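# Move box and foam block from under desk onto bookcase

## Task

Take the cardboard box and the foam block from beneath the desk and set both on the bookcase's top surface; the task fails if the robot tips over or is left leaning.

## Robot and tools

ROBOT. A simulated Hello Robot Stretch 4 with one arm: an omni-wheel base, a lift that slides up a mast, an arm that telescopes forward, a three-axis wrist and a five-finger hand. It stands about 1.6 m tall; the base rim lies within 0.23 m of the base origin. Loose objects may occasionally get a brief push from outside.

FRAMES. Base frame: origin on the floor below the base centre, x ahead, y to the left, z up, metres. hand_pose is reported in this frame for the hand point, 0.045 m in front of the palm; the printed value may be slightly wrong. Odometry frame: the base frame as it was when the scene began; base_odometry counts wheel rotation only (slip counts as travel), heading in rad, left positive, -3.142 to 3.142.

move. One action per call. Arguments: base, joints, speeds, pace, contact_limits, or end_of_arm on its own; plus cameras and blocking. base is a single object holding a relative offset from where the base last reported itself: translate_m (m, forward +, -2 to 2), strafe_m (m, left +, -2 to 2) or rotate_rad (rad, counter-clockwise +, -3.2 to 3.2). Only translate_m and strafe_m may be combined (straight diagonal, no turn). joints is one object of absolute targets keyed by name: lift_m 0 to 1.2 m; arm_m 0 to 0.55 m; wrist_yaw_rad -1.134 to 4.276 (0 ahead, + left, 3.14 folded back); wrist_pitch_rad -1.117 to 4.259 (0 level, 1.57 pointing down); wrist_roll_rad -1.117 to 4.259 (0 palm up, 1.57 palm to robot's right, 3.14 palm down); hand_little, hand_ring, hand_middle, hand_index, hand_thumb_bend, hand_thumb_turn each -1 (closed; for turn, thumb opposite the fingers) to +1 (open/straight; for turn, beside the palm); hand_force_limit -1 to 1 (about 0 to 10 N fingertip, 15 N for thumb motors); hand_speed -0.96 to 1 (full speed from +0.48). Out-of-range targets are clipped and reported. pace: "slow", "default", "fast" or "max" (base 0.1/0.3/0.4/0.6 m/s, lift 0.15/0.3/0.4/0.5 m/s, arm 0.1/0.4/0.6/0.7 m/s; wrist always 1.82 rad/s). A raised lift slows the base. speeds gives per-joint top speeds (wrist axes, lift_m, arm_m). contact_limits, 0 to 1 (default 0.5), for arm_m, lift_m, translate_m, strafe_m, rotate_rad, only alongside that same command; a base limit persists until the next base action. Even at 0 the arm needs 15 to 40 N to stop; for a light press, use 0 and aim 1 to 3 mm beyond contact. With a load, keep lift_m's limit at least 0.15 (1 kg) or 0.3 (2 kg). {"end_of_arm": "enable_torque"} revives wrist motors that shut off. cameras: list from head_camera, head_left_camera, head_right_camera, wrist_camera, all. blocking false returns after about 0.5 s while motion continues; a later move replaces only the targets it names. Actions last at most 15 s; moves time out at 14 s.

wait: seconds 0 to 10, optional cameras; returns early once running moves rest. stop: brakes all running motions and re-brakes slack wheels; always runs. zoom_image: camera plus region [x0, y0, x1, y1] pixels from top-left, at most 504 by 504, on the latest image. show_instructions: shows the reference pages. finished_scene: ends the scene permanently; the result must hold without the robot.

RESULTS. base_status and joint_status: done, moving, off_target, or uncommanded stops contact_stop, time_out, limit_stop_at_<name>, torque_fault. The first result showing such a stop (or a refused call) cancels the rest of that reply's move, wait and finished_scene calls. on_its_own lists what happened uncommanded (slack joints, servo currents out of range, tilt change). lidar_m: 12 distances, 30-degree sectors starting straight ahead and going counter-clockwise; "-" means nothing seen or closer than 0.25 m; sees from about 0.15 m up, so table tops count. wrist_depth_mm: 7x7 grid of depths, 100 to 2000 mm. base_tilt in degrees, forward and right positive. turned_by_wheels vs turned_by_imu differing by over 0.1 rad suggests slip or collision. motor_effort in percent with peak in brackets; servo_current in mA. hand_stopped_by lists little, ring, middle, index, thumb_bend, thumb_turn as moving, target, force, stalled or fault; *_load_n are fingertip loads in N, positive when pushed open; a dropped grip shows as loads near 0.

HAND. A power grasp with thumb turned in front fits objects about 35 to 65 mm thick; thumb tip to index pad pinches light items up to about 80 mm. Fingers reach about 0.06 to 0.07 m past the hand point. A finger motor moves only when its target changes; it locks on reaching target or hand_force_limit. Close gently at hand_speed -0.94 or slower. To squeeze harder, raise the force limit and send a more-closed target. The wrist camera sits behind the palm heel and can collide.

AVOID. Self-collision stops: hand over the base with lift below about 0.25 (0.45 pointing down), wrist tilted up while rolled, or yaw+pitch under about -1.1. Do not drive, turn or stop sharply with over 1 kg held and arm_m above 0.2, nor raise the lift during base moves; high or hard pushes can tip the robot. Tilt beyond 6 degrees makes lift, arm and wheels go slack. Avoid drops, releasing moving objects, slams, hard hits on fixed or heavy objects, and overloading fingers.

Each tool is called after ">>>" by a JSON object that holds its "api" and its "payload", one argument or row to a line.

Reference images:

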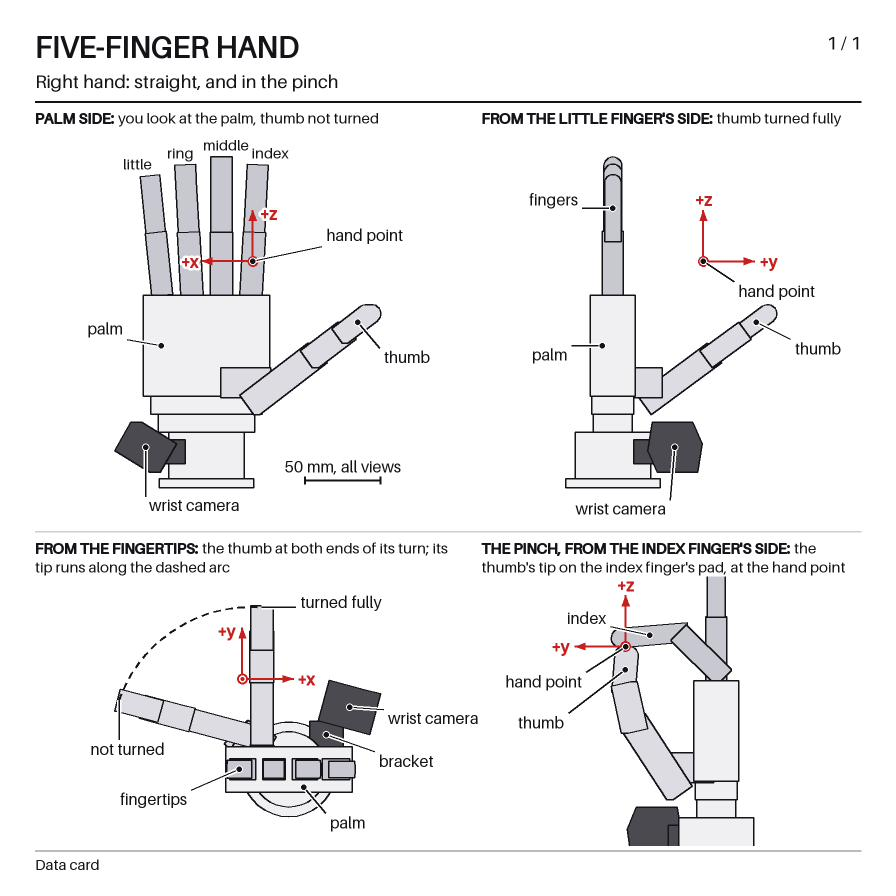

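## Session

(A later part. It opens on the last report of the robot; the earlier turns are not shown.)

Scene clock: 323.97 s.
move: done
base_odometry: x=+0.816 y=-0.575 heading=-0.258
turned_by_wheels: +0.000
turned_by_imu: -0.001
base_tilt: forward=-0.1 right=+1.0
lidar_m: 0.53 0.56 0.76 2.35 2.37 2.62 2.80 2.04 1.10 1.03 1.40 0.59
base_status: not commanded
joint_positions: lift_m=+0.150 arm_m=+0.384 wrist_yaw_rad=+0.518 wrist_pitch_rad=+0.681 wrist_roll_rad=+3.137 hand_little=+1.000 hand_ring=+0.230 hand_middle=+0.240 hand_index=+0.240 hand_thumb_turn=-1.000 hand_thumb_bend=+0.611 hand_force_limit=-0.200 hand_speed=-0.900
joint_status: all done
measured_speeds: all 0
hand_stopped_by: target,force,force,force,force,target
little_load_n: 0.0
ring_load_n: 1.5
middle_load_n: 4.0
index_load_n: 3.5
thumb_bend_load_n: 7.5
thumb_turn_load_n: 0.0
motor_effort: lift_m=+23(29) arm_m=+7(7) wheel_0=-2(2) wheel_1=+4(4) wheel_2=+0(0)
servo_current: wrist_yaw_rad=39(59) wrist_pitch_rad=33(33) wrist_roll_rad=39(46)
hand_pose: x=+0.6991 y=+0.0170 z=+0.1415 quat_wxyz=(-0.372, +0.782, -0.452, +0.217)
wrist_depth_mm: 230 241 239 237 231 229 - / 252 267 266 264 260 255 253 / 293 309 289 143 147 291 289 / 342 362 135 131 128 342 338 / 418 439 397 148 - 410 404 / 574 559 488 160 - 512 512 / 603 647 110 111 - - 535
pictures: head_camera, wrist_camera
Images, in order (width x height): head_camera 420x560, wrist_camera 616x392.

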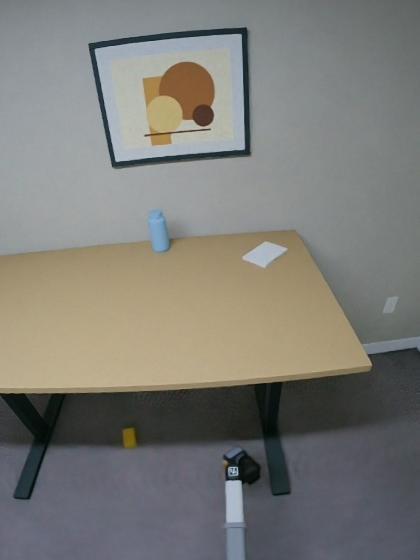

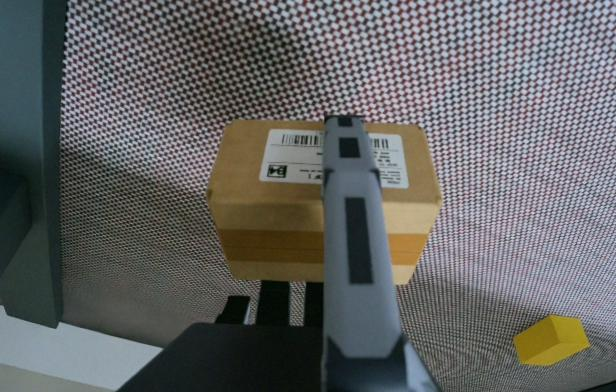

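>>> {"api": "move", "payload": {
  "joints": {"arm_m": 0.2},
  "base": {"translate_m": -0.4}
}}

>>> {"api": "move", "payload": {
  "joints": {"lift_m": 0.7, "arm_m": 0.05},
  "base": {"rotate_rad": -1.57},
  "cameras": ["all"]
}}

Scene clock: 350.97 s.
move: done
base_odometry: x=+0.430 y=-0.473 heading=-0.259
turned_by_wheels: +0.000
turned_by_imu: -0.002
base_tilt: forward=+0.0 right=+0.9
lidar_m: 0.93 0.98 1.31 2.34 2.16 2.59 2.41 2.10 1.47 1.04 1.07 0.99
base_status: done
joint_positions: lift_m=+0.150 arm_m=+0.200 wrist_yaw_rad=+0.518 wrist_pitch_rad=+0.681 wrist_roll_rad=+3.137 hand_little=+1.000 hand_ring=+0.230 hand_middle=+0.240 hand_index=+0.240 hand_thumb_turn=-1.000 hand_thumb_bend=+0.611 hand_force_limit=-0.200 hand_speed=-0.900
joint_status: all done
measured_speeds: all 0
hand_stopped_by: target,force,force,force,force,target
little_load_n: 0.0
ring_load_n: 1.5
middle_load_n: 4.0
index_load_n: 3.5
thumb_bend_load_n: 7.5
thumb_turn_load_n: 0.0
motor_effort: lift_m=+24(24) arm_m=-7(12) wheel_0=-5(10) wheel_1=-3(10) wheel_2=+5(19)
servo_current: wrist_yaw_rad=13(65) wrist_pitch_rad=33(39) wrist_roll_rad=33(46)
hand_pose: x=+0.5159 y=+0.0170 z=+0.1416 quat_wxyz=(-0.372, +0.782, -0.452, +0.217)
wrist_depth_mm: 241 242 241 238 233 231 - / 270 268 267 264 262 257 253 / 310 309 289 143 148 293 290 / 370 362 135 131 128 342 340 / 452 439 399 148 - 410 410 / 580 564 488 160 - 512 512 / 750 732 110 111 - - 647
pictures: none

Scene clock: 354.07 s.
move: done
base_odometry: x=+0.430 y=-0.473 heading=-1.828
turned_by_wheels: -1.569
turned_by_imu: -1.543
base_tilt: forward=+0.0 right=+1.1
lidar_m: 1.05 1.08 0.98 0.94 1.01 1.34 2.35 2.13 2.49 2.39 2.06 1.42
base_status: done
joint_positions: lift_m=+0.700 arm_m=+0.050 wrist_yaw_rad=+0.519 wrist_pitch_rad=+0.681 wrist_roll_rad=+3.137 hand_little=+1.000 hand_ring=+0.230 hand_middle=+0.240 hand_index=+0.240 hand_thumb_turn=-1.000 hand_thumb_bend=+0.611 hand_force_limit=-0.200 hand_speed=-0.900
joint_status: all done
measured_speeds: all 0
hand_stopped_by: target,force,force,force,force,target
little_load_n: 0.0
ring_load_n: 1.5
middle_load_n: 4.0
index_load_n: 3.5
thumb_bend_load_n: 7.5
thumb_turn_load_n: 0.0
motor_effort: lift_m=+24(28) arm_m=-7(14) wheel_0=+4(11) wheel_1=+2(10) wheel_2=+3(14)
servo_current: wrist_yaw_rad=39(65) wrist_pitch_rad=20(39) wrist_roll_rad=33(59)
hand_pose: x=+0.3659 y=+0.0171 z=+0.6916 quat_wxyz=(-0.372, +0.782, -0.451, +0.217)
wrist_depth_mm: 820 809 820 798 788 768 768 / 904 891 904 891 878 866 854 / 1042 991 976 143 147 991 976 / 1138 1008 131 131 128 1138 1138 / 991 - 156 148 - 1397 1366 / 707 - 169 160 - 1756 1661 / 842 842 110 111 - - -
pictures: head_camera, head_left_camera, head_right_camera, wrist_camera
Images, in order (width x height): head_camera 420x560, head_left_camera 420x672, head_right_camera 420x672, wrist_camera 616x392.

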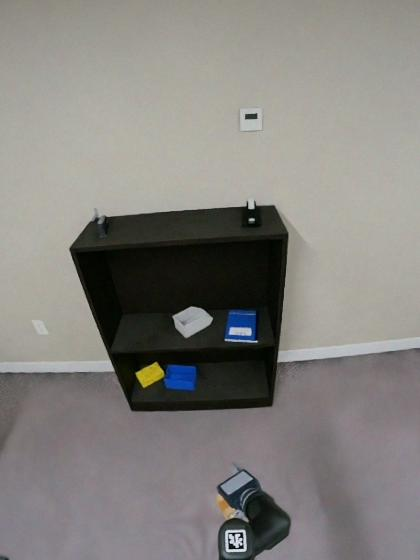

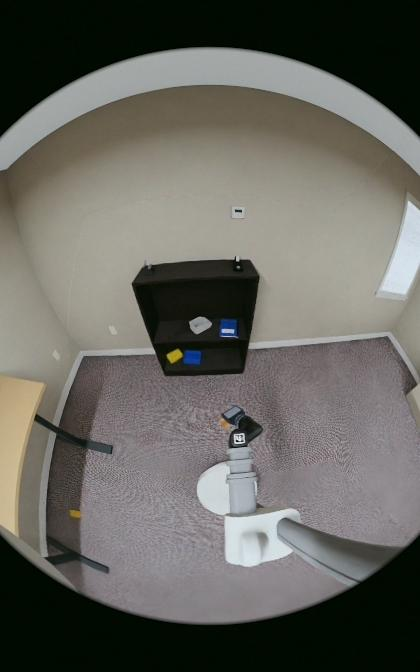

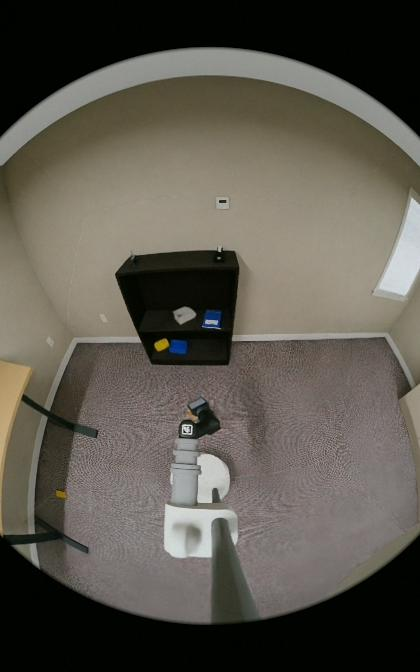

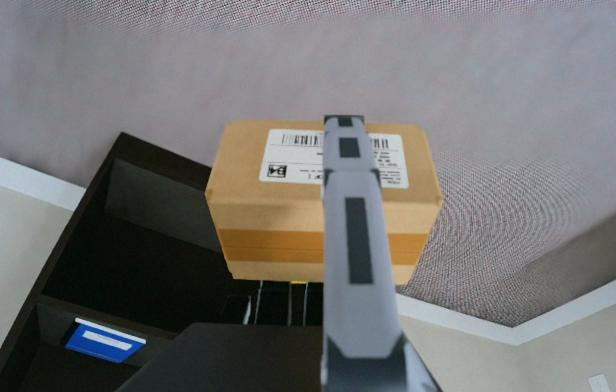

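>>> {"api": "move", "payload": {
  "joints": {"lift_m": 1.14},
  "base": {"strafe_m": 0.14, "translate_m": 0.35},
  "cameras": ["head_camera", "wrist_camera", "head_left_camera"]
}}

Scene clock: 399.63 s.
move: done
base_odometry: x=+0.476 y=-0.847 heading=-1.828
turned_by_wheels: +0.000
turned_by_imu: -0.004
base_tilt: forward=-0.1 right=+1.1
lidar_m: 0.70 0.72 1.44 0.77 0.84 1.17 2.69 2.52 2.65 2.51 1.54 0.75
base_status: done
joint_positions: lift_m=+1.140 arm_m=+0.050 wrist_yaw_rad=+0.519 wrist_pitch_rad=+0.681 wrist_roll_rad=+3.137 hand_little=+1.000 hand_ring=+0.230 hand_middle=+0.240 hand_index=+0.240 hand_thumb_turn=-1.000 hand_thumb_bend=+0.611 hand_force_limit=-0.200 hand_speed=-0.900
joint_status: all done
measured_speeds: all 0
hand_stopped_by: target,force,force,force,force,target
little_load_n: 0.0
ring_load_n: 1.5
middle_load_n: 4.0
index_load_n: 3.5
thumb_bend_load_n: 8.0
thumb_turn_load_n: 0.0
motor_effort: lift_m=+23(29) arm_m=-7(7) wheel_0=+4(6) wheel_1=+4(16) wheel_2=-4(17)
servo_current: wrist_yaw_rad=33(72) wrist_pitch_rad=20(39) wrist_roll_rad=39(52)
hand_pose: x=+0.3659 y=+0.0171 z=+1.1316 quat_wxyz=(-0.372, +0.782, -0.451, +0.217)
wrist_depth_mm: 723 741 - 1229 1255 1205 1182 / - 820 831 1281 1397 1366 1336 / 798 878 152 143 147 1537 1537 / 732 820 135 131 128 1756 1708 / 661 759 788 148 - - - / - 707 750 160 - - 1618 / - - 110 111 - - -
pictures: head_camera, head_left_camera, wrist_camera
Images, in order (width x height): head_camera 420x560, head_left_camera 420x672, wrist_camera 616x392.

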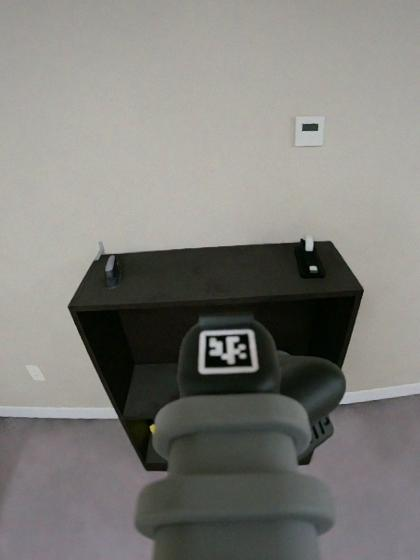

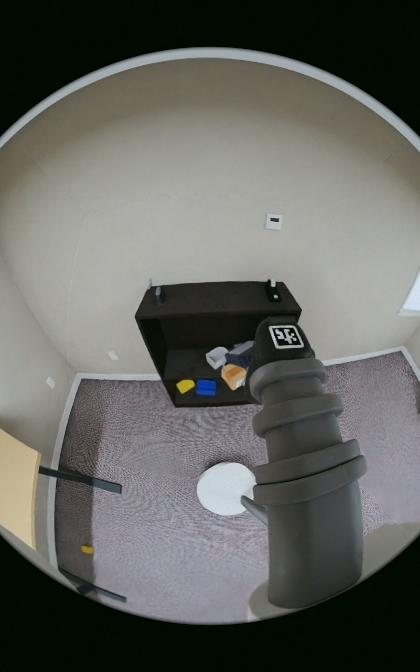

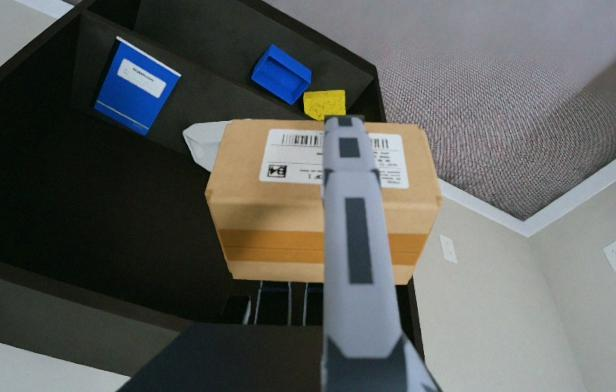

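>>> {"api": "zoom_image", "payload": {
  "camera": "wrist_camera",
  "region": [0, 200, 230, 392]
}}

>>> {"api": "zoom_image", "payload": {
  "camera": "head_camera",
  "region": [60, 220, 380, 340]
}}

Scaled by 2.191.

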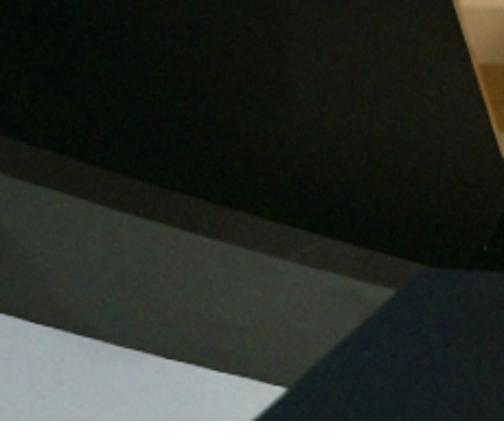

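Scaled by 1.575 from the camera's image (finer frame: 1200x1600).

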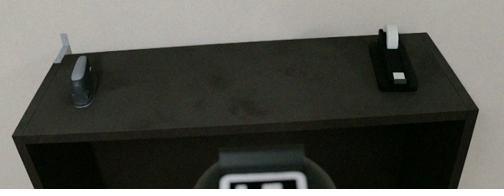

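>>> {"api": "move", "payload": {
  "joints": {"lift_m": 1.17},
  "base": {"translate_m": 0.2}
}}

>>> {"api": "move", "payload": {
  "joints": {"arm_m": 0.33},
  "contact_limits": {"arm_m": 0.1},
  "cameras": ["head_camera", "wrist_camera", "head_left_camera"]
}}

Scene clock: 439.47 s.
move: done
base_odometry: x=+0.425 y=-1.040 heading=-1.828
turned_by_wheels: +0.000
turned_by_imu: -0.002
base_tilt: forward=+0.0 right=+0.9
lidar_m: 0.49 0.55 1.16 0.85 0.84 1.19 2.92 2.66 2.63 2.51 1.26 0.53
base_status: done
joint_positions: lift_m=+1.170 arm_m=+0.050 wrist_yaw_rad=+0.519 wrist_pitch_rad=+0.681 wrist_roll_rad=+3.137 hand_little=+1.000 hand_ring=+0.230 hand_middle=+0.240 hand_index=+0.240 hand_thumb_turn=-1.000 hand_thumb_bend=+0.611 hand_force_limit=-0.200 hand_speed=-0.900
joint_status: all done
measured_speeds: all 0
hand_stopped_by: target,force,force,force,force,target
little_load_n: 0.0
ring_load_n: 1.5
middle_load_n: 4.0
index_load_n: 3.5
thumb_bend_load_n: 7.5
thumb_turn_load_n: 0.0
motor_effort: lift_m=+23(27) arm_m=-7(7) wheel_0=+5(11) wheel_1=+4(12) wheel_2=-6(18)
servo_current: wrist_yaw_rad=39(65) wrist_pitch_rad=26(39) wrist_roll_rad=33(52)
hand_pose: x=+0.3659 y=+0.0171 z=+1.1616 quat_wxyz=(-0.372, +0.782, -0.451, +0.217)
wrist_depth_mm: - 750 741 759 - 1255 1229 / 647 750 831 820 842 1366 1366 / 603 668 723 143 143 1576 1576 / - - 131 131 128 - 1708 / - - 150 148 - - 1576 / 488 535 169 160 - - 1182 / 469 504 110 111 - - 1025
pictures: none

Scene clock: 441.43 s.
move: done
base_odometry: x=+0.425 y=-1.040 heading=-1.828
turned_by_wheels: +0.000
turned_by_imu: -0.001
base_tilt: forward=-0.1 right=+0.9
lidar_m: 0.48 0.53 1.18 0.82 0.85 1.20 2.92 2.68 2.66 2.53 1.23 0.56
base_status: not commanded
joint_positions: lift_m=+1.170 arm_m=+0.330 wrist_yaw_rad=+0.519 wrist_pitch_rad=+0.681 wrist_roll_rad=+3.137 hand_little=+1.000 hand_ring=+0.230 hand_middle=+0.240 hand_index=+0.240 hand_thumb_turn=-1.000 hand_thumb_bend=+0.611 hand_force_limit=-0.200 hand_speed=-0.900
joint_status: all done
measured_speeds: all 0
hand_stopped_by: target,force,force,force,force,target
little_load_n: 0.0
ring_load_n: 1.0
middle_load_n: 4.0
index_load_n: 3.0
thumb_bend_load_n: 8.0
thumb_turn_load_n: 0.0
motor_effort: lift_m=+23(24) arm_m=+8(17) wheel_0=+5(5) wheel_1=+4(4) wheel_2=-6(6)
servo_current: wrist_yaw_rad=20(59) wrist_pitch_rad=33(39) wrist_roll_rad=33(39)
contact_limits: arm_m 0.1
hand_pose: x=+0.6451 y=+0.0171 z=+1.1616 quat_wxyz=(-0.372, +0.782, -0.451, +0.217)
wrist_depth_mm: 200 200 200 199 193 190 - / 223 223 221 220 217 213 214 / - - 147 143 147 236 234 / 312 340 131 131 128 - - / 286 322 340 148 - - - / 263 293 312 160 - - 384 / 250 268 110 111 - 492 544
pictures: head_camera, head_left_camera, wrist_camera
Images, in order (width x height): head_camera 420x560, head_left_camera 420x672, wrist_camera 616x392.

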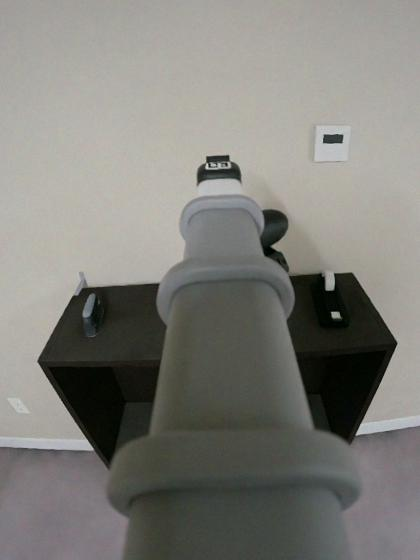

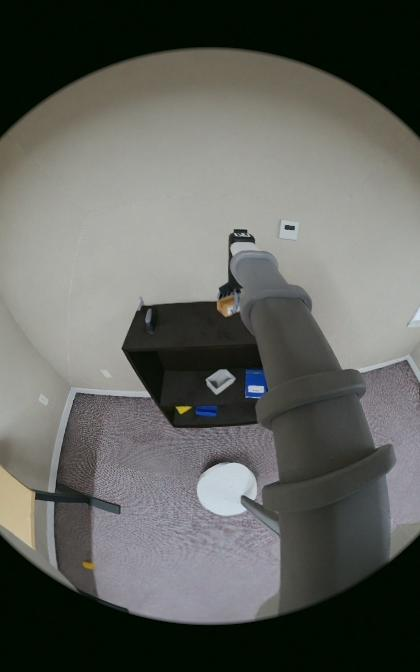

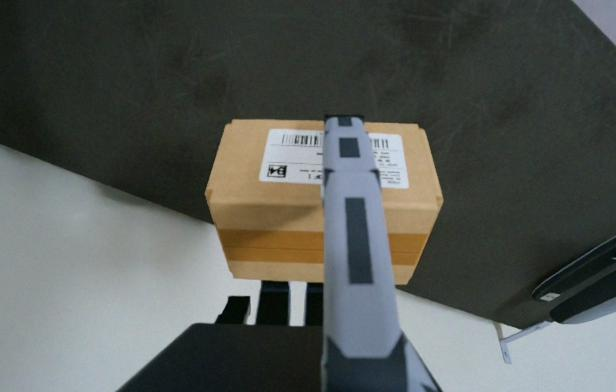

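>>> {"api": "move", "payload": {
  "joints": {"lift_m": 1.105},
  "contact_limits": {"lift_m": 0.1},
  "pace": "slow",
  "cameras": ["wrist_camera"]
}}

>>> {"api": "move", "payload": {
  "joints": {"lift_m": 1.1},
  "contact_limits": {"lift_m": 0.1},
  "speeds": {"lift_m": 0.03},
  "cameras": ["wrist_camera"]
}}

Scene clock: 465.23 s.
move: done
base_odometry: x=+0.425 y=-1.040 heading=-1.828
turned_by_wheels: +0.000
turned_by_imu: -0.002
base_tilt: forward=+0.0 right=+1.0
lidar_m: 0.50 0.52 1.21 0.83 0.84 1.20 2.91 2.68 2.60 2.53 1.22 0.54
base_status: not commanded
joint_positions: lift_m=+1.105 arm_m=+0.330 wrist_yaw_rad=+0.519 wrist_pitch_rad=+0.681 wrist_roll_rad=+3.137 hand_little=+1.000 hand_ring=+0.230 hand_middle=+0.240 hand_index=+0.240 hand_thumb_turn=-1.000 hand_thumb_bend=+0.611 hand_force_limit=-0.200 hand_speed=-0.900
joint_status: all done
measured_speeds: all 0
hand_stopped_by: target,force,force,force,force,target
little_load_n: 0.0
ring_load_n: 1.0
middle_load_n: 4.0
index_load_n: 3.0
thumb_bend_load_n: 7.5
thumb_turn_load_n: 0.0
motor_effort: lift_m=+15(22) arm_m=+8(8) wheel_0=+5(5) wheel_1=+4(4) wheel_2=-6(6)
servo_current: wrist_yaw_rad=39(59) wrist_pitch_rad=26(39) wrist_roll_rad=13(46)
contact_limits: arm_m 0.1; lift_m 0.1
hand_pose: x=+0.6451 y=+0.0171 z=+1.0973 quat_wxyz=(-0.372, +0.782, -0.451, +0.217)
wrist_depth_mm: 135 135 135 131 132 129 - / 150 150 149 151 146 143 - / 174 172 161 143 147 164 162 / 206 203 135 131 128 191 196 / 277 236 163 148 - 228 227 / 263 293 212 160 - - - / 250 267 110 111 - - -
Images, in order (width x height): wrist_camera 616x392.

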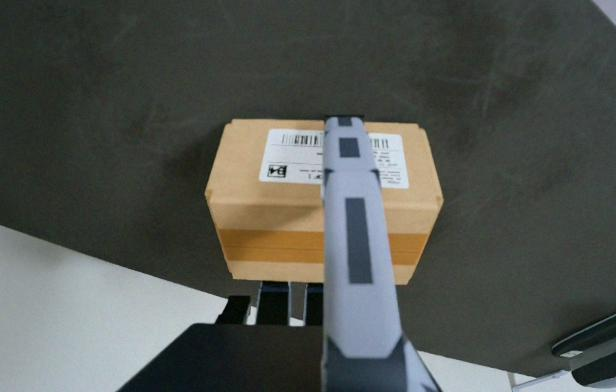

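Scene clock: 465.80 s.
move: done
base_odometry: x=+0.425 y=-1.040 heading=-1.828
turned_by_wheels: +0.000
turned_by_imu: +0.000
base_tilt: forward=-0.1 right=+0.9
lidar_m: 0.51 0.55 1.14 0.80 0.84 1.18 2.90 2.65 2.65 2.52 1.24 0.51
base_status: not commanded
joint_positions: lift_m=+1.101 arm_m=+0.330 wrist_yaw_rad=+0.519 wrist_pitch_rad=+0.681 wrist_roll_rad=+3.138 hand_little=+1.000 hand_ring=+0.229 hand_middle=+0.240 hand_index=+0.240 hand_thumb_turn=-1.000 hand_thumb_bend=+0.612 hand_force_limit=-0.200 hand_speed=-0.900
joint_status: all done
measured_speeds: all 0
hand_stopped_by: target,force,force,force,force,target
little_load_n: 0.0
ring_load_n: 0.0
middle_load_n: 1.0
index_load_n: 2.5
thumb_bend_load_n: 9.0
thumb_turn_load_n: 0.0
motor_effort: lift_m=+11(16) arm_m=+8(8) wheel_0=+5(5) wheel_1=+3(4) wheel_2=-6(6)
servo_current: wrist_yaw_rad=46(52) wrist_pitch_rad=39(39) wrist_roll_rad=13(46)
contact_limits: arm_m 0.1; lift_m 0.1
hand_pose: x=+0.6451 y=+0.0172 z=+1.0926 quat_wxyz=(-0.372, +0.782, -0.452, +0.217)
wrist_depth_mm: 134 134 133 130 131 128 - / 148 153 148 150 145 142 - / 177 171 160 142 147 163 161 / 204 202 134 131 127 190 195 / 276 236 163 148 - 228 228 / 264 293 303 160 - - - / 251 267 110 111 - - -
Images, in order (width x height): wrist_camera 616x392.

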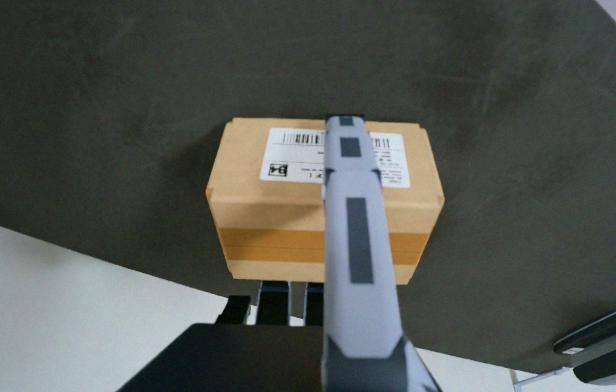

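>>> {"api": "move", "payload": {
  "joints": {"hand_index": 1.0, "hand_middle": 1.0, "hand_ring": 1.0, "hand_thumb_bend": 1.0},
  "cameras": ["wrist_camera"]
}}

Scene clock: 473.13 s.
move: done
base_odometry: x=+0.425 y=-1.040 heading=-1.828
turned_by_wheels: +0.000
turned_by_imu: -0.002
base_tilt: forward=-0.1 right=+1.0
lidar_m: 0.51 0.54 1.17 0.84 0.84 1.17 2.91 2.68 2.63 2.53 1.23 0.52
base_status: not commanded
joint_positions: lift_m=+1.100 arm_m=+0.330 wrist_yaw_rad=+0.519 wrist_pitch_rad=+0.681 wrist_roll_rad=+3.138 hand_little=+1.000 hand_ring=+1.000 hand_middle=+1.000 hand_index=+1.000 hand_thumb_turn=-1.000 hand_thumb_bend=+1.000 hand_force_limit=-0.200 hand_speed=-0.900
joint_status: all done
measured_speeds: all 0
hand_stopped_by: target,target,target,target,target,target
little_load_n: 0.0
ring_load_n: 0.0
middle_load_n: 0.0
index_load_n: 0.0
thumb_bend_load_n: 0.0
thumb_turn_load_n: 0.0
motor_effort: lift_m=+15(15) arm_m=+7(8) wheel_0=+5(5) wheel_1=+3(4) wheel_2=-6(6)
servo_current: wrist_yaw_rad=52(65) wrist_pitch_rad=26(39) wrist_roll_rad=7(52)
contact_limits: arm_m 0.1; lift_m 0.1
hand_pose: x=+0.6451 y=+0.0172 z=+1.0923 quat_wxyz=(-0.372, +0.782, -0.452, +0.217)
wrist_depth_mm: 129 130 129 126 128 124 - / 144 144 144 142 137 139 - / 171 166 156 144 149 158 157 / 197 196 135 131 - 179 183 / 240 229 213 144 - 221 220 / 264 293 212 165 - - - / 251 268 110 111 - - -
Images, in order (width x height): wrist_camera 616x392.

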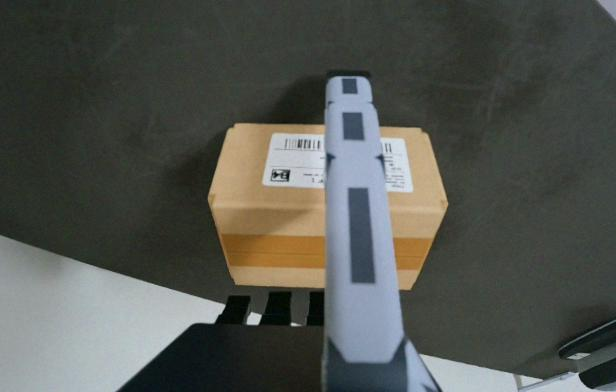

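>>> {"api": "move", "payload": {
  "joints": {"lift_m": 1.18}
}}

>>> {"api": "move", "payload": {
  "joints": {"arm_m": 0.05}
}}

>>> {"api": "move", "payload": {
  "base": {"translate_m": -0.3},
  "joints": {"lift_m": 0.4, "wrist_yaw_rad": 0.0},
  "cameras": ["head_camera", "head_left_camera"]
}}

Scene clock: 480.70 s.
move: done
base_odometry: x=+0.425 y=-1.040 heading=-1.828
turned_by_wheels: +0.000
turned_by_imu: -0.002
base_tilt: forward=+0.0 right=+1.0
lidar_m: 0.48 0.52 1.18 0.84 0.85 1.17 2.93 2.66 2.65 2.54 1.20 0.54
base_status: not commanded
joint_positions: lift_m=+1.180 arm_m=+0.330 wrist_yaw_rad=+0.519 wrist_pitch_rad=+0.681 wrist_roll_rad=+3.138 hand_little=+1.000 hand_ring=+1.000 hand_middle=+1.000 hand_index=+1.000 hand_thumb_turn=-1.000 hand_thumb_bend=+1.000 hand_force_limit=-0.200 hand_speed=-0.900
joint_status: all done
measured_speeds: all 0
hand_stopped_by: target,target,target,target,target,target
little_load_n: 0.0
ring_load_n: 0.0
middle_load_n: 0.0
index_load_n: 0.0
thumb_bend_load_n: 0.0
thumb_turn_load_n: 0.0
motor_effort: lift_m=+23(26) arm_m=+7(8) wheel_0=+5(5) wheel_1=+3(3) wheel_2=-6(6)
servo_current: wrist_yaw_rad=72(72) wrist_pitch_rad=26(39) wrist_roll_rad=26(52)
contact_limits: arm_m 0.1
hand_pose: x=+0.6451 y=+0.0172 z=+1.1716 quat_wxyz=(-0.372, +0.782, -0.452, +0.217)
wrist_depth_mm: 211 211 210 204 203 200 - / 234 228 227 185 195 225 223 / - - - 204 - - - / 317 347 - - - - - / 289 322 368 404 - - - / 264 294 319 209 - - 544 / 251 268 110 111 - - 530
pictures: none

Scene clock: 482.67 s.
move: done
base_odometry: x=+0.425 y=-1.040 heading=-1.828
turned_by_wheels: +0.000
turned_by_imu: -0.001
base_tilt: forward=-0.1 right=+0.8
lidar_m: 0.47 0.55 1.16 0.84 0.85 1.15 2.92 2.67 2.63 2.50 1.25 0.54
base_status: not commanded
joint_positions: lift_m=+1.180 arm_m=+0.050 wrist_yaw_rad=+0.519 wrist_pitch_rad=+0.681 wrist_roll_rad=+3.138 hand_little=+1.000 hand_ring=+1.000 hand_middle=+1.000 hand_index=+1.000 hand_thumb_turn=-1.000 hand_thumb_bend=+1.000 hand_force_limit=-0.200 hand_speed=-0.900
joint_status: all done
measured_speeds: all 0
hand_stopped_by: target,target,target,target,target,target
little_load_n: 0.0
ring_load_n: 0.0
middle_load_n: 0.0
index_load_n: 0.0
thumb_bend_load_n: 0.0
thumb_turn_load_n: 0.0
motor_effort: lift_m=+23(23) arm_m=-7(16) wheel_0=+5(5) wheel_1=+3(3) wheel_2=-6(6)
servo_current: wrist_yaw_rad=52(72) wrist_pitch_rad=26(39) wrist_roll_rad=39(46)
hand_pose: x=+0.3659 y=+0.0172 z=+1.1716 quat_wxyz=(-0.372, +0.782, -0.452, +0.217)
wrist_depth_mm: - 759 750 759 1205 1281 1229 / 654 759 831 809 798 1397 1397 / 609 683 798 891 - 1618 1618 / - - 741 798 - - 1756 / - - - - - - 1537 / 500 521 373 172 - - 1205 / 466 508 110 111 - - 1008
pictures: none

Scene clock: 486.53 s.
move: done
base_odometry: x=+0.502 y=-0.750 heading=-1.828
turned_by_wheels: +0.000
turned_by_imu: -0.002
base_tilt: forward=-0.1 right=+1.0
lidar_m: 0.79 0.85 1.57 0.81 0.85 1.19 2.61 2.39 2.63 2.50 1.69 0.83
base_status: done
joint_positions: lift_m=+0.400 arm_m=+0.050 wrist_yaw_rad=+0.002 wrist_pitch_rad=+0.681 wrist_roll_rad=+3.138 hand_little=+1.000 hand_ring=+1.000 hand_middle=+1.000 hand_index=+1.000 hand_thumb_turn=-1.000 hand_thumb_bend=+1.000 hand_force_limit=-0.200 hand_speed=-0.900
joint_status: all done
measured_speeds: all 0
hand_stopped_by: target,target,target,target,target,target
little_load_n: 0.0
ring_load_n: -0.5
middle_load_n: 0.0
index_load_n: 0.0
thumb_bend_load_n: 0.0
thumb_turn_load_n: 0.0
motor_effort: lift_m=+15(20) arm_m=-7(8) wheel_0=-5(10) wheel_1=-3(11) wheel_2=+5(18)
servo_current: wrist_yaw_rad=39(98) wrist_pitch_rad=33(46) wrist_roll_rad=13(72)
hand_pose: x=+0.3554 y=-0.0566 z=+0.3923 quat_wxyz=(-0.304, +0.640, -0.637, +0.304)
wrist_depth_mm: 500 500 496 496 488 480 473 / 554 559 554 535 517 530 525 / 640 640 627 615 - 615 603 / 768 759 741 741 - 707 707 / 946 891 750 759 - 741 750 / 976 946 211 171 - 798 - / 917 891 110 111 - - -
Images, in order (width x height): head_camera 420x560, head_left_camera 420x672.

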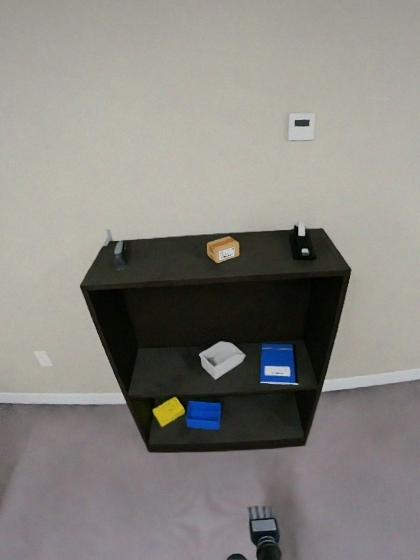

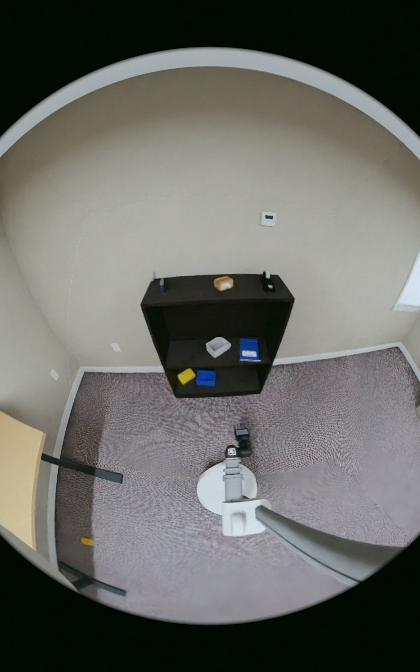

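>>> {"api": "move", "payload": {
  "base": {"rotate_rad": 1.57},
  "joints": {"arm_m": 0.0}
}}

>>> {"api": "move", "payload": {
  "base": {"translate_m": 0.28, "strafe_m": 0.81},
  "joints": {"lift_m": 0.3},
  "cameras": ["head_camera", "wrist_camera", "head_left_camera"]
}}

Scene clock: 509.93 s.
move: done
base_odometry: x=+0.501 y=-0.750 heading=-0.258
turned_by_wheels: +1.569
turned_by_imu: +1.540
base_tilt: forward=+0.0 right=+1.0
lidar_m: 0.78 0.83 1.09 2.61 2.42 2.73 2.56 1.72 0.84 0.78 0.83 1.56
base_status: done
joint_positions: lift_m=+0.400 arm_m=+0.001 wrist_yaw_rad=+0.002 wrist_pitch_rad=+0.681 wrist_roll_rad=+3.138 hand_little=+1.000 hand_ring=+1.000 hand_middle=+1.000 hand_index=+1.000 hand_thumb_turn=-1.000 hand_thumb_bend=+1.000 hand_force_limit=-0.200 hand_speed=-0.900
joint_status: all done
measured_speeds: all 0
hand_stopped_by: target,target,target,target,target,target
little_load_n: 0.0
ring_load_n: 0.0
middle_load_n: 0.0
index_load_n: 0.0
thumb_bend_load_n: 0.0
thumb_turn_load_n: 0.0
motor_effort: lift_m=+15(16) arm_m=-8(11) wheel_0=-4(10) wheel_1=-1(11) wheel_2=-3(13)
servo_current: wrist_yaw_rad=33(65) wrist_pitch_rad=33(39) wrist_roll_rad=33(46)
hand_pose: x=+0.3064 y=-0.0566 z=+0.3923 quat_wxyz=(-0.304, +0.640, -0.637, +0.304)
wrist_depth_mm: 500 504 500 496 488 477 477 / 559 559 554 539 521 535 525 / 647 640 634 615 - 615 603 / 768 750 741 732 - 715 715 / 946 917 891 891 - 854 842 / 1205 1182 1042 209 - 1078 1078 / 1336 - 110 111 - - -
pictures: none

Scene clock: 514.27 s.
move: done
base_odometry: x=+0.979 y=-0.039 heading=-0.259
turned_by_wheels: +0.000
turned_by_imu: -0.001
base_tilt: forward=-0.1 right=+0.8
lidar_m: 0.48 0.51 0.68 1.79 1.91 1.98 2.87 2.91 1.68 1.59 0.71 0.50
base_status: done
joint_positions: lift_m=+0.300 arm_m=+0.001 wrist_yaw_rad=+0.002 wrist_pitch_rad=+0.681 wrist_roll_rad=+3.138 hand_little=+1.000 hand_ring=+1.000 hand_middle=+1.000 hand_index=+1.000 hand_thumb_turn=-1.000 hand_thumb_bend=+1.000 hand_force_limit=-0.200 hand_speed=-0.900
joint_status: all done
measured_speeds: all 0
hand_stopped_by: target,target,target,target,target,target
little_load_n: 0.0
ring_load_n: 0.0
middle_load_n: 0.0
index_load_n: 0.0
thumb_bend_load_n: 0.0
thumb_turn_load_n: 0.5
motor_effort: lift_m=+15(16) arm_m=-8(8) wheel_0=-5(14) wheel_1=+5(19) wheel_2=-2(10)
servo_current: wrist_yaw_rad=33(65) wrist_pitch_rad=39(39) wrist_roll_rad=26(52)
hand_pose: x=+0.3064 y=-0.0566 z=+0.2923 quat_wxyz=(-0.304, +0.640, -0.637, +0.304)
wrist_depth_mm: 397 397 394 394 384 379 377 / 442 442 442 430 415 424 418 / 512 508 504 488 - 484 480 / 603 597 597 580 - 569 559 / 750 732 707 699 - 676 676 / 917 931 809 210 - 842 778 / 1118 1138 110 111 - - 1025
pictures: head_camera, head_left_camera, wrist_camera
Images, in order (width x height): head_camera 420x560, head_left_camera 420x672, wrist_camera 616x392.

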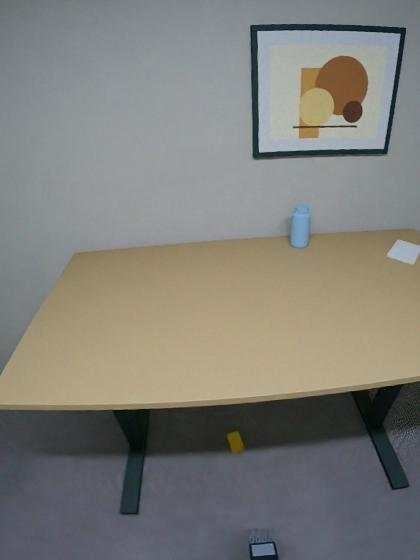

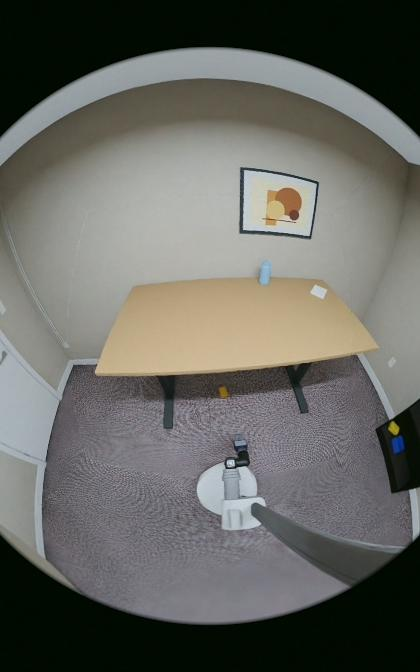

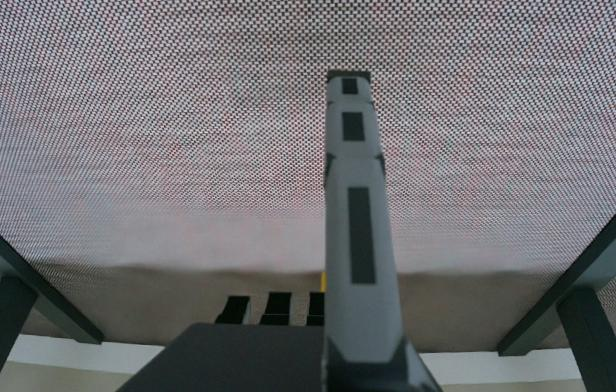

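>>> {"api": "zoom_image", "payload": {
  "camera": "head_camera",
  "region": [180, 400, 300, 500]
}}

>>> {"api": "move", "payload": {
  "base": {"strafe_m": -0.05},
  "joints": {"arm_m": 0.25, "lift_m": 0.25, "hand_thumb_turn": 0.5},
  "cameras": ["head_camera", "wrist_camera"]
}}

Scaled by 4.200 from the camera's image (finer frame: 1200x1600).

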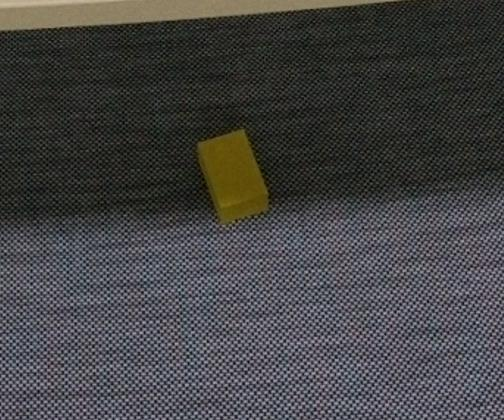

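Scene clock: 526.77 s.
move: done
base_odometry: x=+0.967 y=-0.087 heading=-0.259
turned_by_wheels: +0.000
turned_by_imu: -0.004
base_tilt: forward=-0.1 right=+1.0
lidar_m: 0.48 0.52 0.69 1.87 1.94 2.00 2.88 2.82 1.62 1.53 0.75 0.53
base_status: done
joint_positions: lift_m=+0.250 arm_m=+0.250 wrist_yaw_rad=+0.002 wrist_pitch_rad=+0.681 wrist_roll_rad=+3.138 hand_little=+1.000 hand_ring=+1.000 hand_middle=+1.000 hand_index=+1.000 hand_thumb_turn=+0.500 hand_thumb_bend=+1.000 hand_force_limit=-0.200 hand_speed=-0.900
joint_status: all done
measured_speeds: all 0
hand_stopped_by: target,target,target,target,target,target
little_load_n: -0.5
ring_load_n: 0.0
middle_load_n: 0.5
index_load_n: 0.0
thumb_bend_load_n: 0.0
thumb_turn_load_n: -0.5
motor_effort: lift_m=+15(18) arm_m=+8(13) wheel_0=+4(14) wheel_1=-2(13) wheel_2=+0(4)
servo_current: wrist_yaw_rad=52(65) wrist_pitch_rad=33(39) wrist_roll_rad=39(52)
hand_pose: x=+0.5546 y=-0.0566 z=+0.2423 quat_wxyz=(-0.304, +0.640, -0.637, +0.304)
wrist_depth_mm: 345 345 347 342 336 329 327 / 384 382 382 377 377 366 362 / 442 439 439 433 427 421 404 / 521 517 508 504 496 477 - / 640 621 615 603 549 - - / 809 798 707 209 676 - - / 878 866 110 111 - - -
Images, in order (width x height): head_camera 420x560, wrist_camera 616x392.

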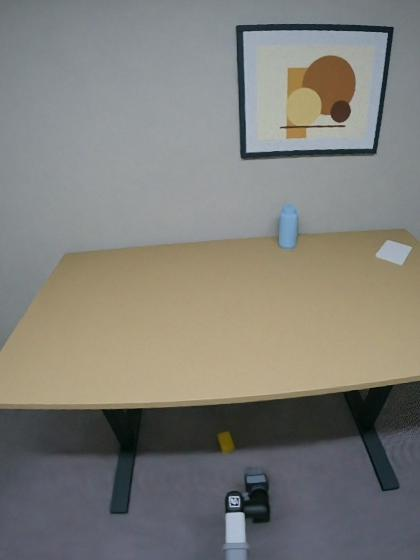

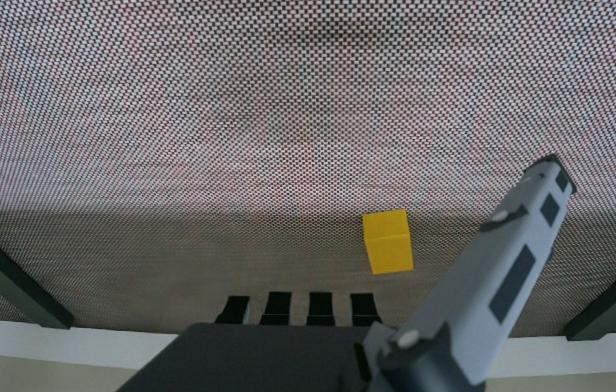

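>>> {"api": "zoom_image", "payload": {
  "camera": "wrist_camera",
  "region": [330, 180, 450, 300]
}}

Scaled by 4.200.

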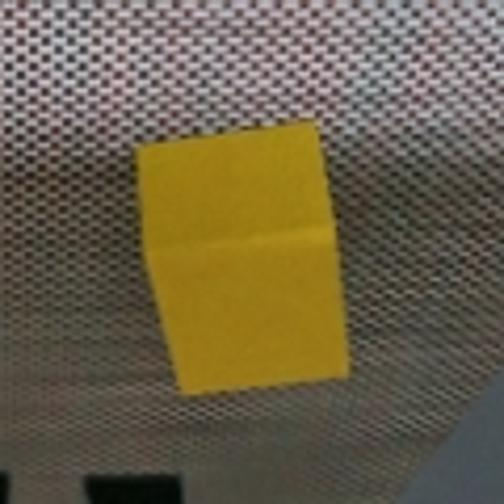

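>>> {"api": "move", "payload": {
  "base": {"strafe_m": 0.06, "translate_m": 0.12},
  "joints": {"arm_m": 0.37, "lift_m": 0.16, "wrist_yaw_rad": 0.28},
  "cameras": ["head_camera", "wrist_camera"]
}}

>>> {"api": "zoom_image", "payload": {
  "camera": "wrist_camera",
  "region": [200, 80, 400, 280]
}}

Scene clock: 613.63 s.
move: done
base_odometry: x=+1.098 y=-0.060 heading=-0.258
turned_by_wheels: +0.000
turned_by_imu: -0.003
base_tilt: forward=-0.1 right=+0.9
lidar_m: 0.36 0.39 0.54 1.79 1.87 2.06 2.97 2.91 1.68 1.60 0.56 0.38
base_status: done
joint_positions: lift_m=+0.160 arm_m=+0.370 wrist_yaw_rad=+0.278 wrist_pitch_rad=+0.681 wrist_roll_rad=+3.138 hand_little=+1.000 hand_ring=+1.000 hand_middle=+1.000 hand_index=+1.000 hand_thumb_turn=+0.500 hand_thumb_bend=+1.000 hand_force_limit=-0.200 hand_speed=-0.900
joint_status: all done
measured_speeds: all 0
hand_stopped_by: target,target,target,target,target,target
little_load_n: 0.0
ring_load_n: 0.0
middle_load_n: -0.5
index_load_n: 0.0
thumb_bend_load_n: 0.0
thumb_turn_load_n: 0.0
motor_effort: lift_m=+15(17) arm_m=+7(13) wheel_0=+3(6) wheel_1=+4(15) wheel_2=-4(17)
servo_current: wrist_yaw_rad=52(156) wrist_pitch_rad=33(39) wrist_roll_rad=39(46)
hand_pose: x=+0.6850 y=-0.0178 z=+0.1523 quat_wxyz=(-0.343, +0.722, -0.542, +0.260)
wrist_depth_mm: 252 253 246 250 246 241 239 / 281 279 279 262 272 268 266 / 325 322 319 258 314 307 296 / 384 377 375 301 364 349 - / 466 459 449 439 436 - - / 549 564 512 209 492 - - / 521 539 110 111 - - -
Images, in order (width x height): head_camera 420x560, wrist_camera 616x392.

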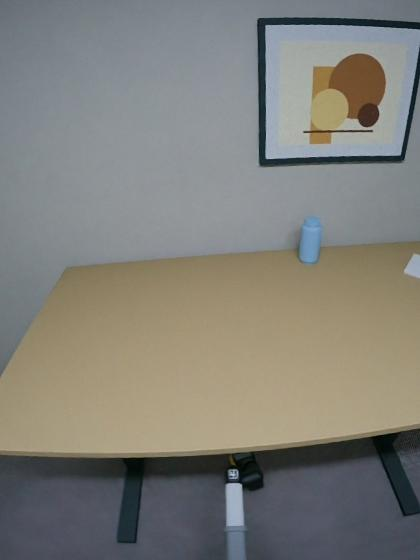

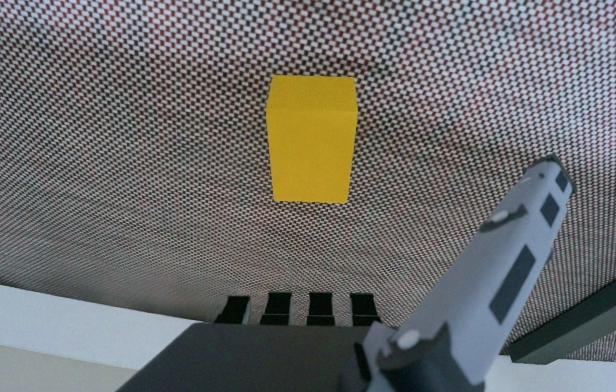

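Scaled by 2.520.

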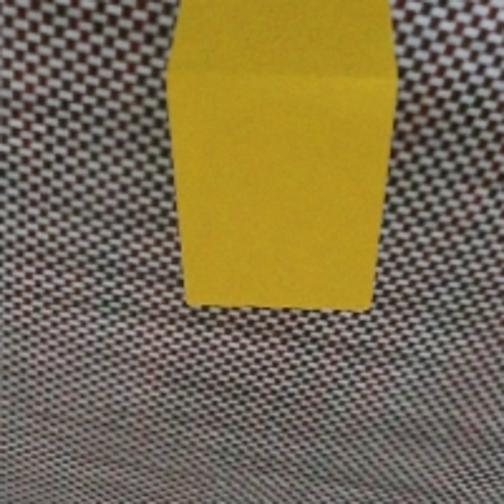

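>>> {"api": "move", "payload": {
  "base": {"strafe_m": 0.012},
  "joints": {"arm_m": 0.431, "lift_m": 0.12},
  "cameras": ["wrist_camera"]
}}

>>> {"api": "zoom_image", "payload": {
  "camera": "wrist_camera",
  "region": [200, 40, 450, 260]
}}

Scene clock: 628.90 s.
move: done
base_odometry: x=+1.101 y=-0.048 heading=-0.258
turned_by_wheels: +0.000
turned_by_imu: -0.002
base_tilt: forward=+0.0 right=+0.9
lidar_m: 0.36 0.39 0.53 1.78 1.89 2.06 3.00 2.91 1.71 1.60 0.58 0.39
base_status: done
joint_positions: lift_m=+0.120 arm_m=+0.431 wrist_yaw_rad=+0.278 wrist_pitch_rad=+0.681 wrist_roll_rad=+3.138 hand_little=+1.000 hand_ring=+1.000 hand_middle=+1.000 hand_index=+1.000 hand_thumb_turn=+0.500 hand_thumb_bend=+1.000 hand_force_limit=-0.200 hand_speed=-0.900
joint_status: all done
measured_speeds: all 0
hand_stopped_by: target,target,target,target,target,target
little_load_n: 0.0
ring_load_n: 0.0
middle_load_n: 0.0
index_load_n: 0.0
thumb_bend_load_n: 0.0
thumb_turn_load_n: 0.0
motor_effort: lift_m=+15(16) arm_m=+7(17) wheel_0=-4(15) wheel_1=+2(16) wheel_2=+0(6)
servo_current: wrist_yaw_rad=20(59) wrist_pitch_rad=26(39) wrist_roll_rad=20(46)
hand_pose: x=+0.7460 y=-0.0178 z=+0.1123 quat_wxyz=(-0.343, +0.722, -0.542, +0.260)
wrist_depth_mm: 211 211 210 182 197 202 - / 235 234 233 181 223 225 222 / 270 270 267 206 254 257 248 / 320 317 312 307 306 291 - / 392 382 375 370 364 - - / 484 488 427 208 413 - - / 462 488 110 111 - - -
Images, in order (width x height): wrist_camera 616x392.

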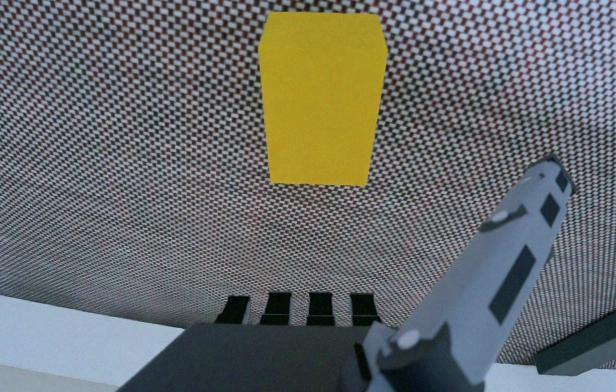

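Scaled by 2.016.

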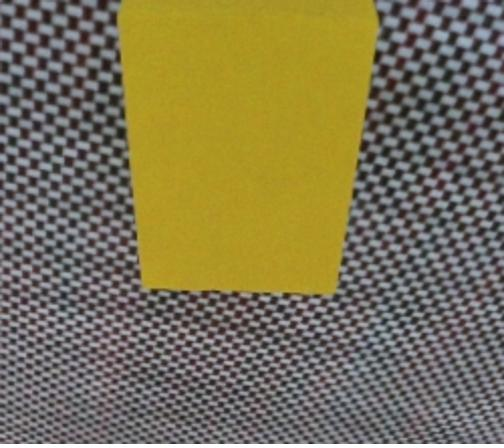

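>>> {"api": "move", "payload": {
  "joints": {"arm_m": 0.427, "hand_speed": -0.3, "hand_thumb_turn": -1}
}}

>>> {"api": "move", "payload": {
  "joints": {"lift_m": 0.044, "hand_speed": -0.9, "hand_force_limit": -0.5},
  "contact_limits": {"lift_m": 0.15},
  "pace": "slow",
  "cameras": ["wrist_camera"]
}}

Scene clock: 646.60 s.
move: done
base_odometry: x=+1.101 y=-0.048 heading=-0.258
turned_by_wheels: +0.000
turned_by_imu: -0.002
base_tilt: forward=+0.0 right=+0.9
lidar_m: 0.35 0.37 0.51 1.79 1.88 2.05 2.98 2.93 1.71 1.61 0.56 0.39
base_status: not commanded
joint_positions: lift_m=+0.120 arm_m=+0.427 wrist_yaw_rad=+0.278 wrist_pitch_rad=+0.681 wrist_roll_rad=+3.138 hand_little=+1.000 hand_ring=+1.000 hand_middle=+1.000 hand_index=+1.000 hand_thumb_turn=-1.000 hand_thumb_bend=+1.000 hand_force_limit=-0.200 hand_speed=-0.300
joint_status: all done
measured_speeds: all 0
hand_stopped_by: target,target,target,target,target,target
little_load_n: 0.0
ring_load_n: 0.0
middle_load_n: 0.0
index_load_n: 0.0
thumb_bend_load_n: 0.0
thumb_turn_load_n: 0.0
motor_effort: lift_m=+15(16) arm_m=-7(10) wheel_0=-3(4) wheel_1=+2(3) wheel_2=+0(0)
servo_current: wrist_yaw_rad=20(72) wrist_pitch_rad=33(39) wrist_roll_rad=13(46)
hand_pose: x=+0.7428 y=-0.0178 z=+0.1123 quat_wxyz=(-0.343, +0.722, -0.542, +0.260)
wrist_depth_mm: 211 211 210 189 199 202 - / 234 234 234 177 222 225 222 / 271 270 267 202 246 256 254 / 320 317 314 309 - 300 298 / 392 382 377 370 - 359 355 / 484 488 427 209 - 452 445 / 469 488 110 111 - - 544
pictures: none

Scene clock: 648.13 s.
move: done
base_odometry: x=+1.101 y=-0.048 heading=-0.258
turned_by_wheels: +0.000
turned_by_imu: -0.001
base_tilt: forward=-0.1 right=+1.0
lidar_m: 0.36 0.37 0.50 1.74 1.86 2.06 3.00 2.91 1.71 1.60 0.56 0.40
base_status: not commanded
joint_positions: lift_m=+0.044 arm_m=+0.427 wrist_yaw_rad=+0.278 wrist_pitch_rad=+0.681 wrist_roll_rad=+3.138 hand_little=+1.000 hand_ring=+1.000 hand_middle=+1.000 hand_index=+1.000 hand_thumb_turn=-1.000 hand_thumb_bend=+1.000 hand_force_limit=-0.500 hand_speed=-0.900
joint_status: all done
measured_speeds: all 0
hand_stopped_by: target,target,target,target,target,target
little_load_n: 0.0
ring_load_n: 0.0
middle_load_n: 0.0
index_load_n: 0.0
thumb_bend_load_n: 0.0
thumb_turn_load_n: 0.0
motor_effort: lift_m=+15(17) arm_m=-7(7) wheel_0=-3(4) wheel_1=+2(2) wheel_2=+0(0)
servo_current: wrist_yaw_rad=59(72) wrist_pitch_rad=26(39) wrist_roll_rad=26(52)
contact_limits: lift_m 0.15
hand_pose: x=+0.7428 y=-0.0178 z=+0.0363 quat_wxyz=(-0.343, +0.722, -0.542, +0.260)
wrist_depth_mm: 133 134 133 129 131 128 - / 148 148 147 139 141 142 - / 171 170 164 121 135 163 160 / 203 200 198 128 - 190 194 / 249 242 237 153 - 227 225 / 320 307 271 175 - 285 285 / 424 407 110 111 - 362 362
Images, in order (width x height): wrist_camera 616x392.

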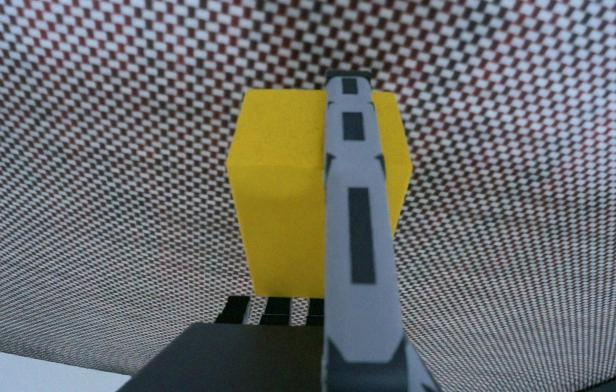

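>>> {"api": "move", "payload": {
  "joints": {"hand_index": 0.1, "hand_middle": 0.1, "hand_ring": 0.1, "hand_thumb_bend": 0.3},
  "cameras": ["wrist_camera"]
}}

Scene clock: 656.40 s.
move: off_target
base_odometry: x=+1.101 y=-0.048 heading=-0.258
turned_by_wheels: +0.000
turned_by_imu: -0.002
base_tilt: forward=+0.0 right=+0.9
lidar_m: 0.35 0.39 0.49 1.79 1.83 2.06 3.00 2.93 1.71 1.62 0.56 0.38
base_status: not commanded
joint_positions: lift_m=+0.044 arm_m=+0.427 wrist_yaw_rad=+0.278 wrist_pitch_rad=+0.681 wrist_roll_rad=+3.138 hand_little=+1.000 hand_ring=+0.666 hand_middle=+0.685 hand_index=+0.713 hand_thumb_turn=-1.000 hand_thumb_bend=+0.866 hand_force_limit=-0.500 hand_speed=-0.900
joint_status: hand_ring off_target (ended at +0.666, target +0.100); hand_middle off_target (ended at +0.685, target +0.100); hand_index off_target (ended at +0.713, target +0.100); hand_thumb_bend off_target (ended at +0.866, target +0.300)
measured_speeds: all 0
hand_stopped_by: target,force,force,force,force,target
little_load_n: 0.0
ring_load_n: 2.5
middle_load_n: 2.0
index_load_n: 1.0
thumb_bend_load_n: 8.5
thumb_turn_load_n: 3.0
motor_effort: lift_m=+15(15) arm_m=-7(7) wheel_0=-3(4) wheel_1=+2(2) wheel_2=+0(0)
servo_current: wrist_yaw_rad=52(65) wrist_pitch_rad=26(39) wrist_roll_rad=20(46)
contact_limits: lift_m 0.15
hand_pose: x=+0.7428 y=-0.0178 z=+0.0363 quat_wxyz=(-0.343, +0.722, -0.542, +0.260)
wrist_depth_mm: 133 134 133 130 131 128 - / 148 148 147 143 142 142 - / 172 171 164 121 134 163 161 / 203 200 198 128 - 191 194 / 249 243 238 154 - 228 226 / 322 310 272 172 - 286 285 / 424 410 110 111 - 362 362
Images, in order (width x height): wrist_camera 616x392.

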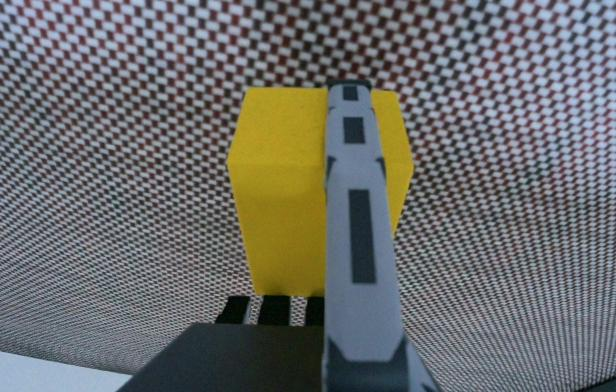

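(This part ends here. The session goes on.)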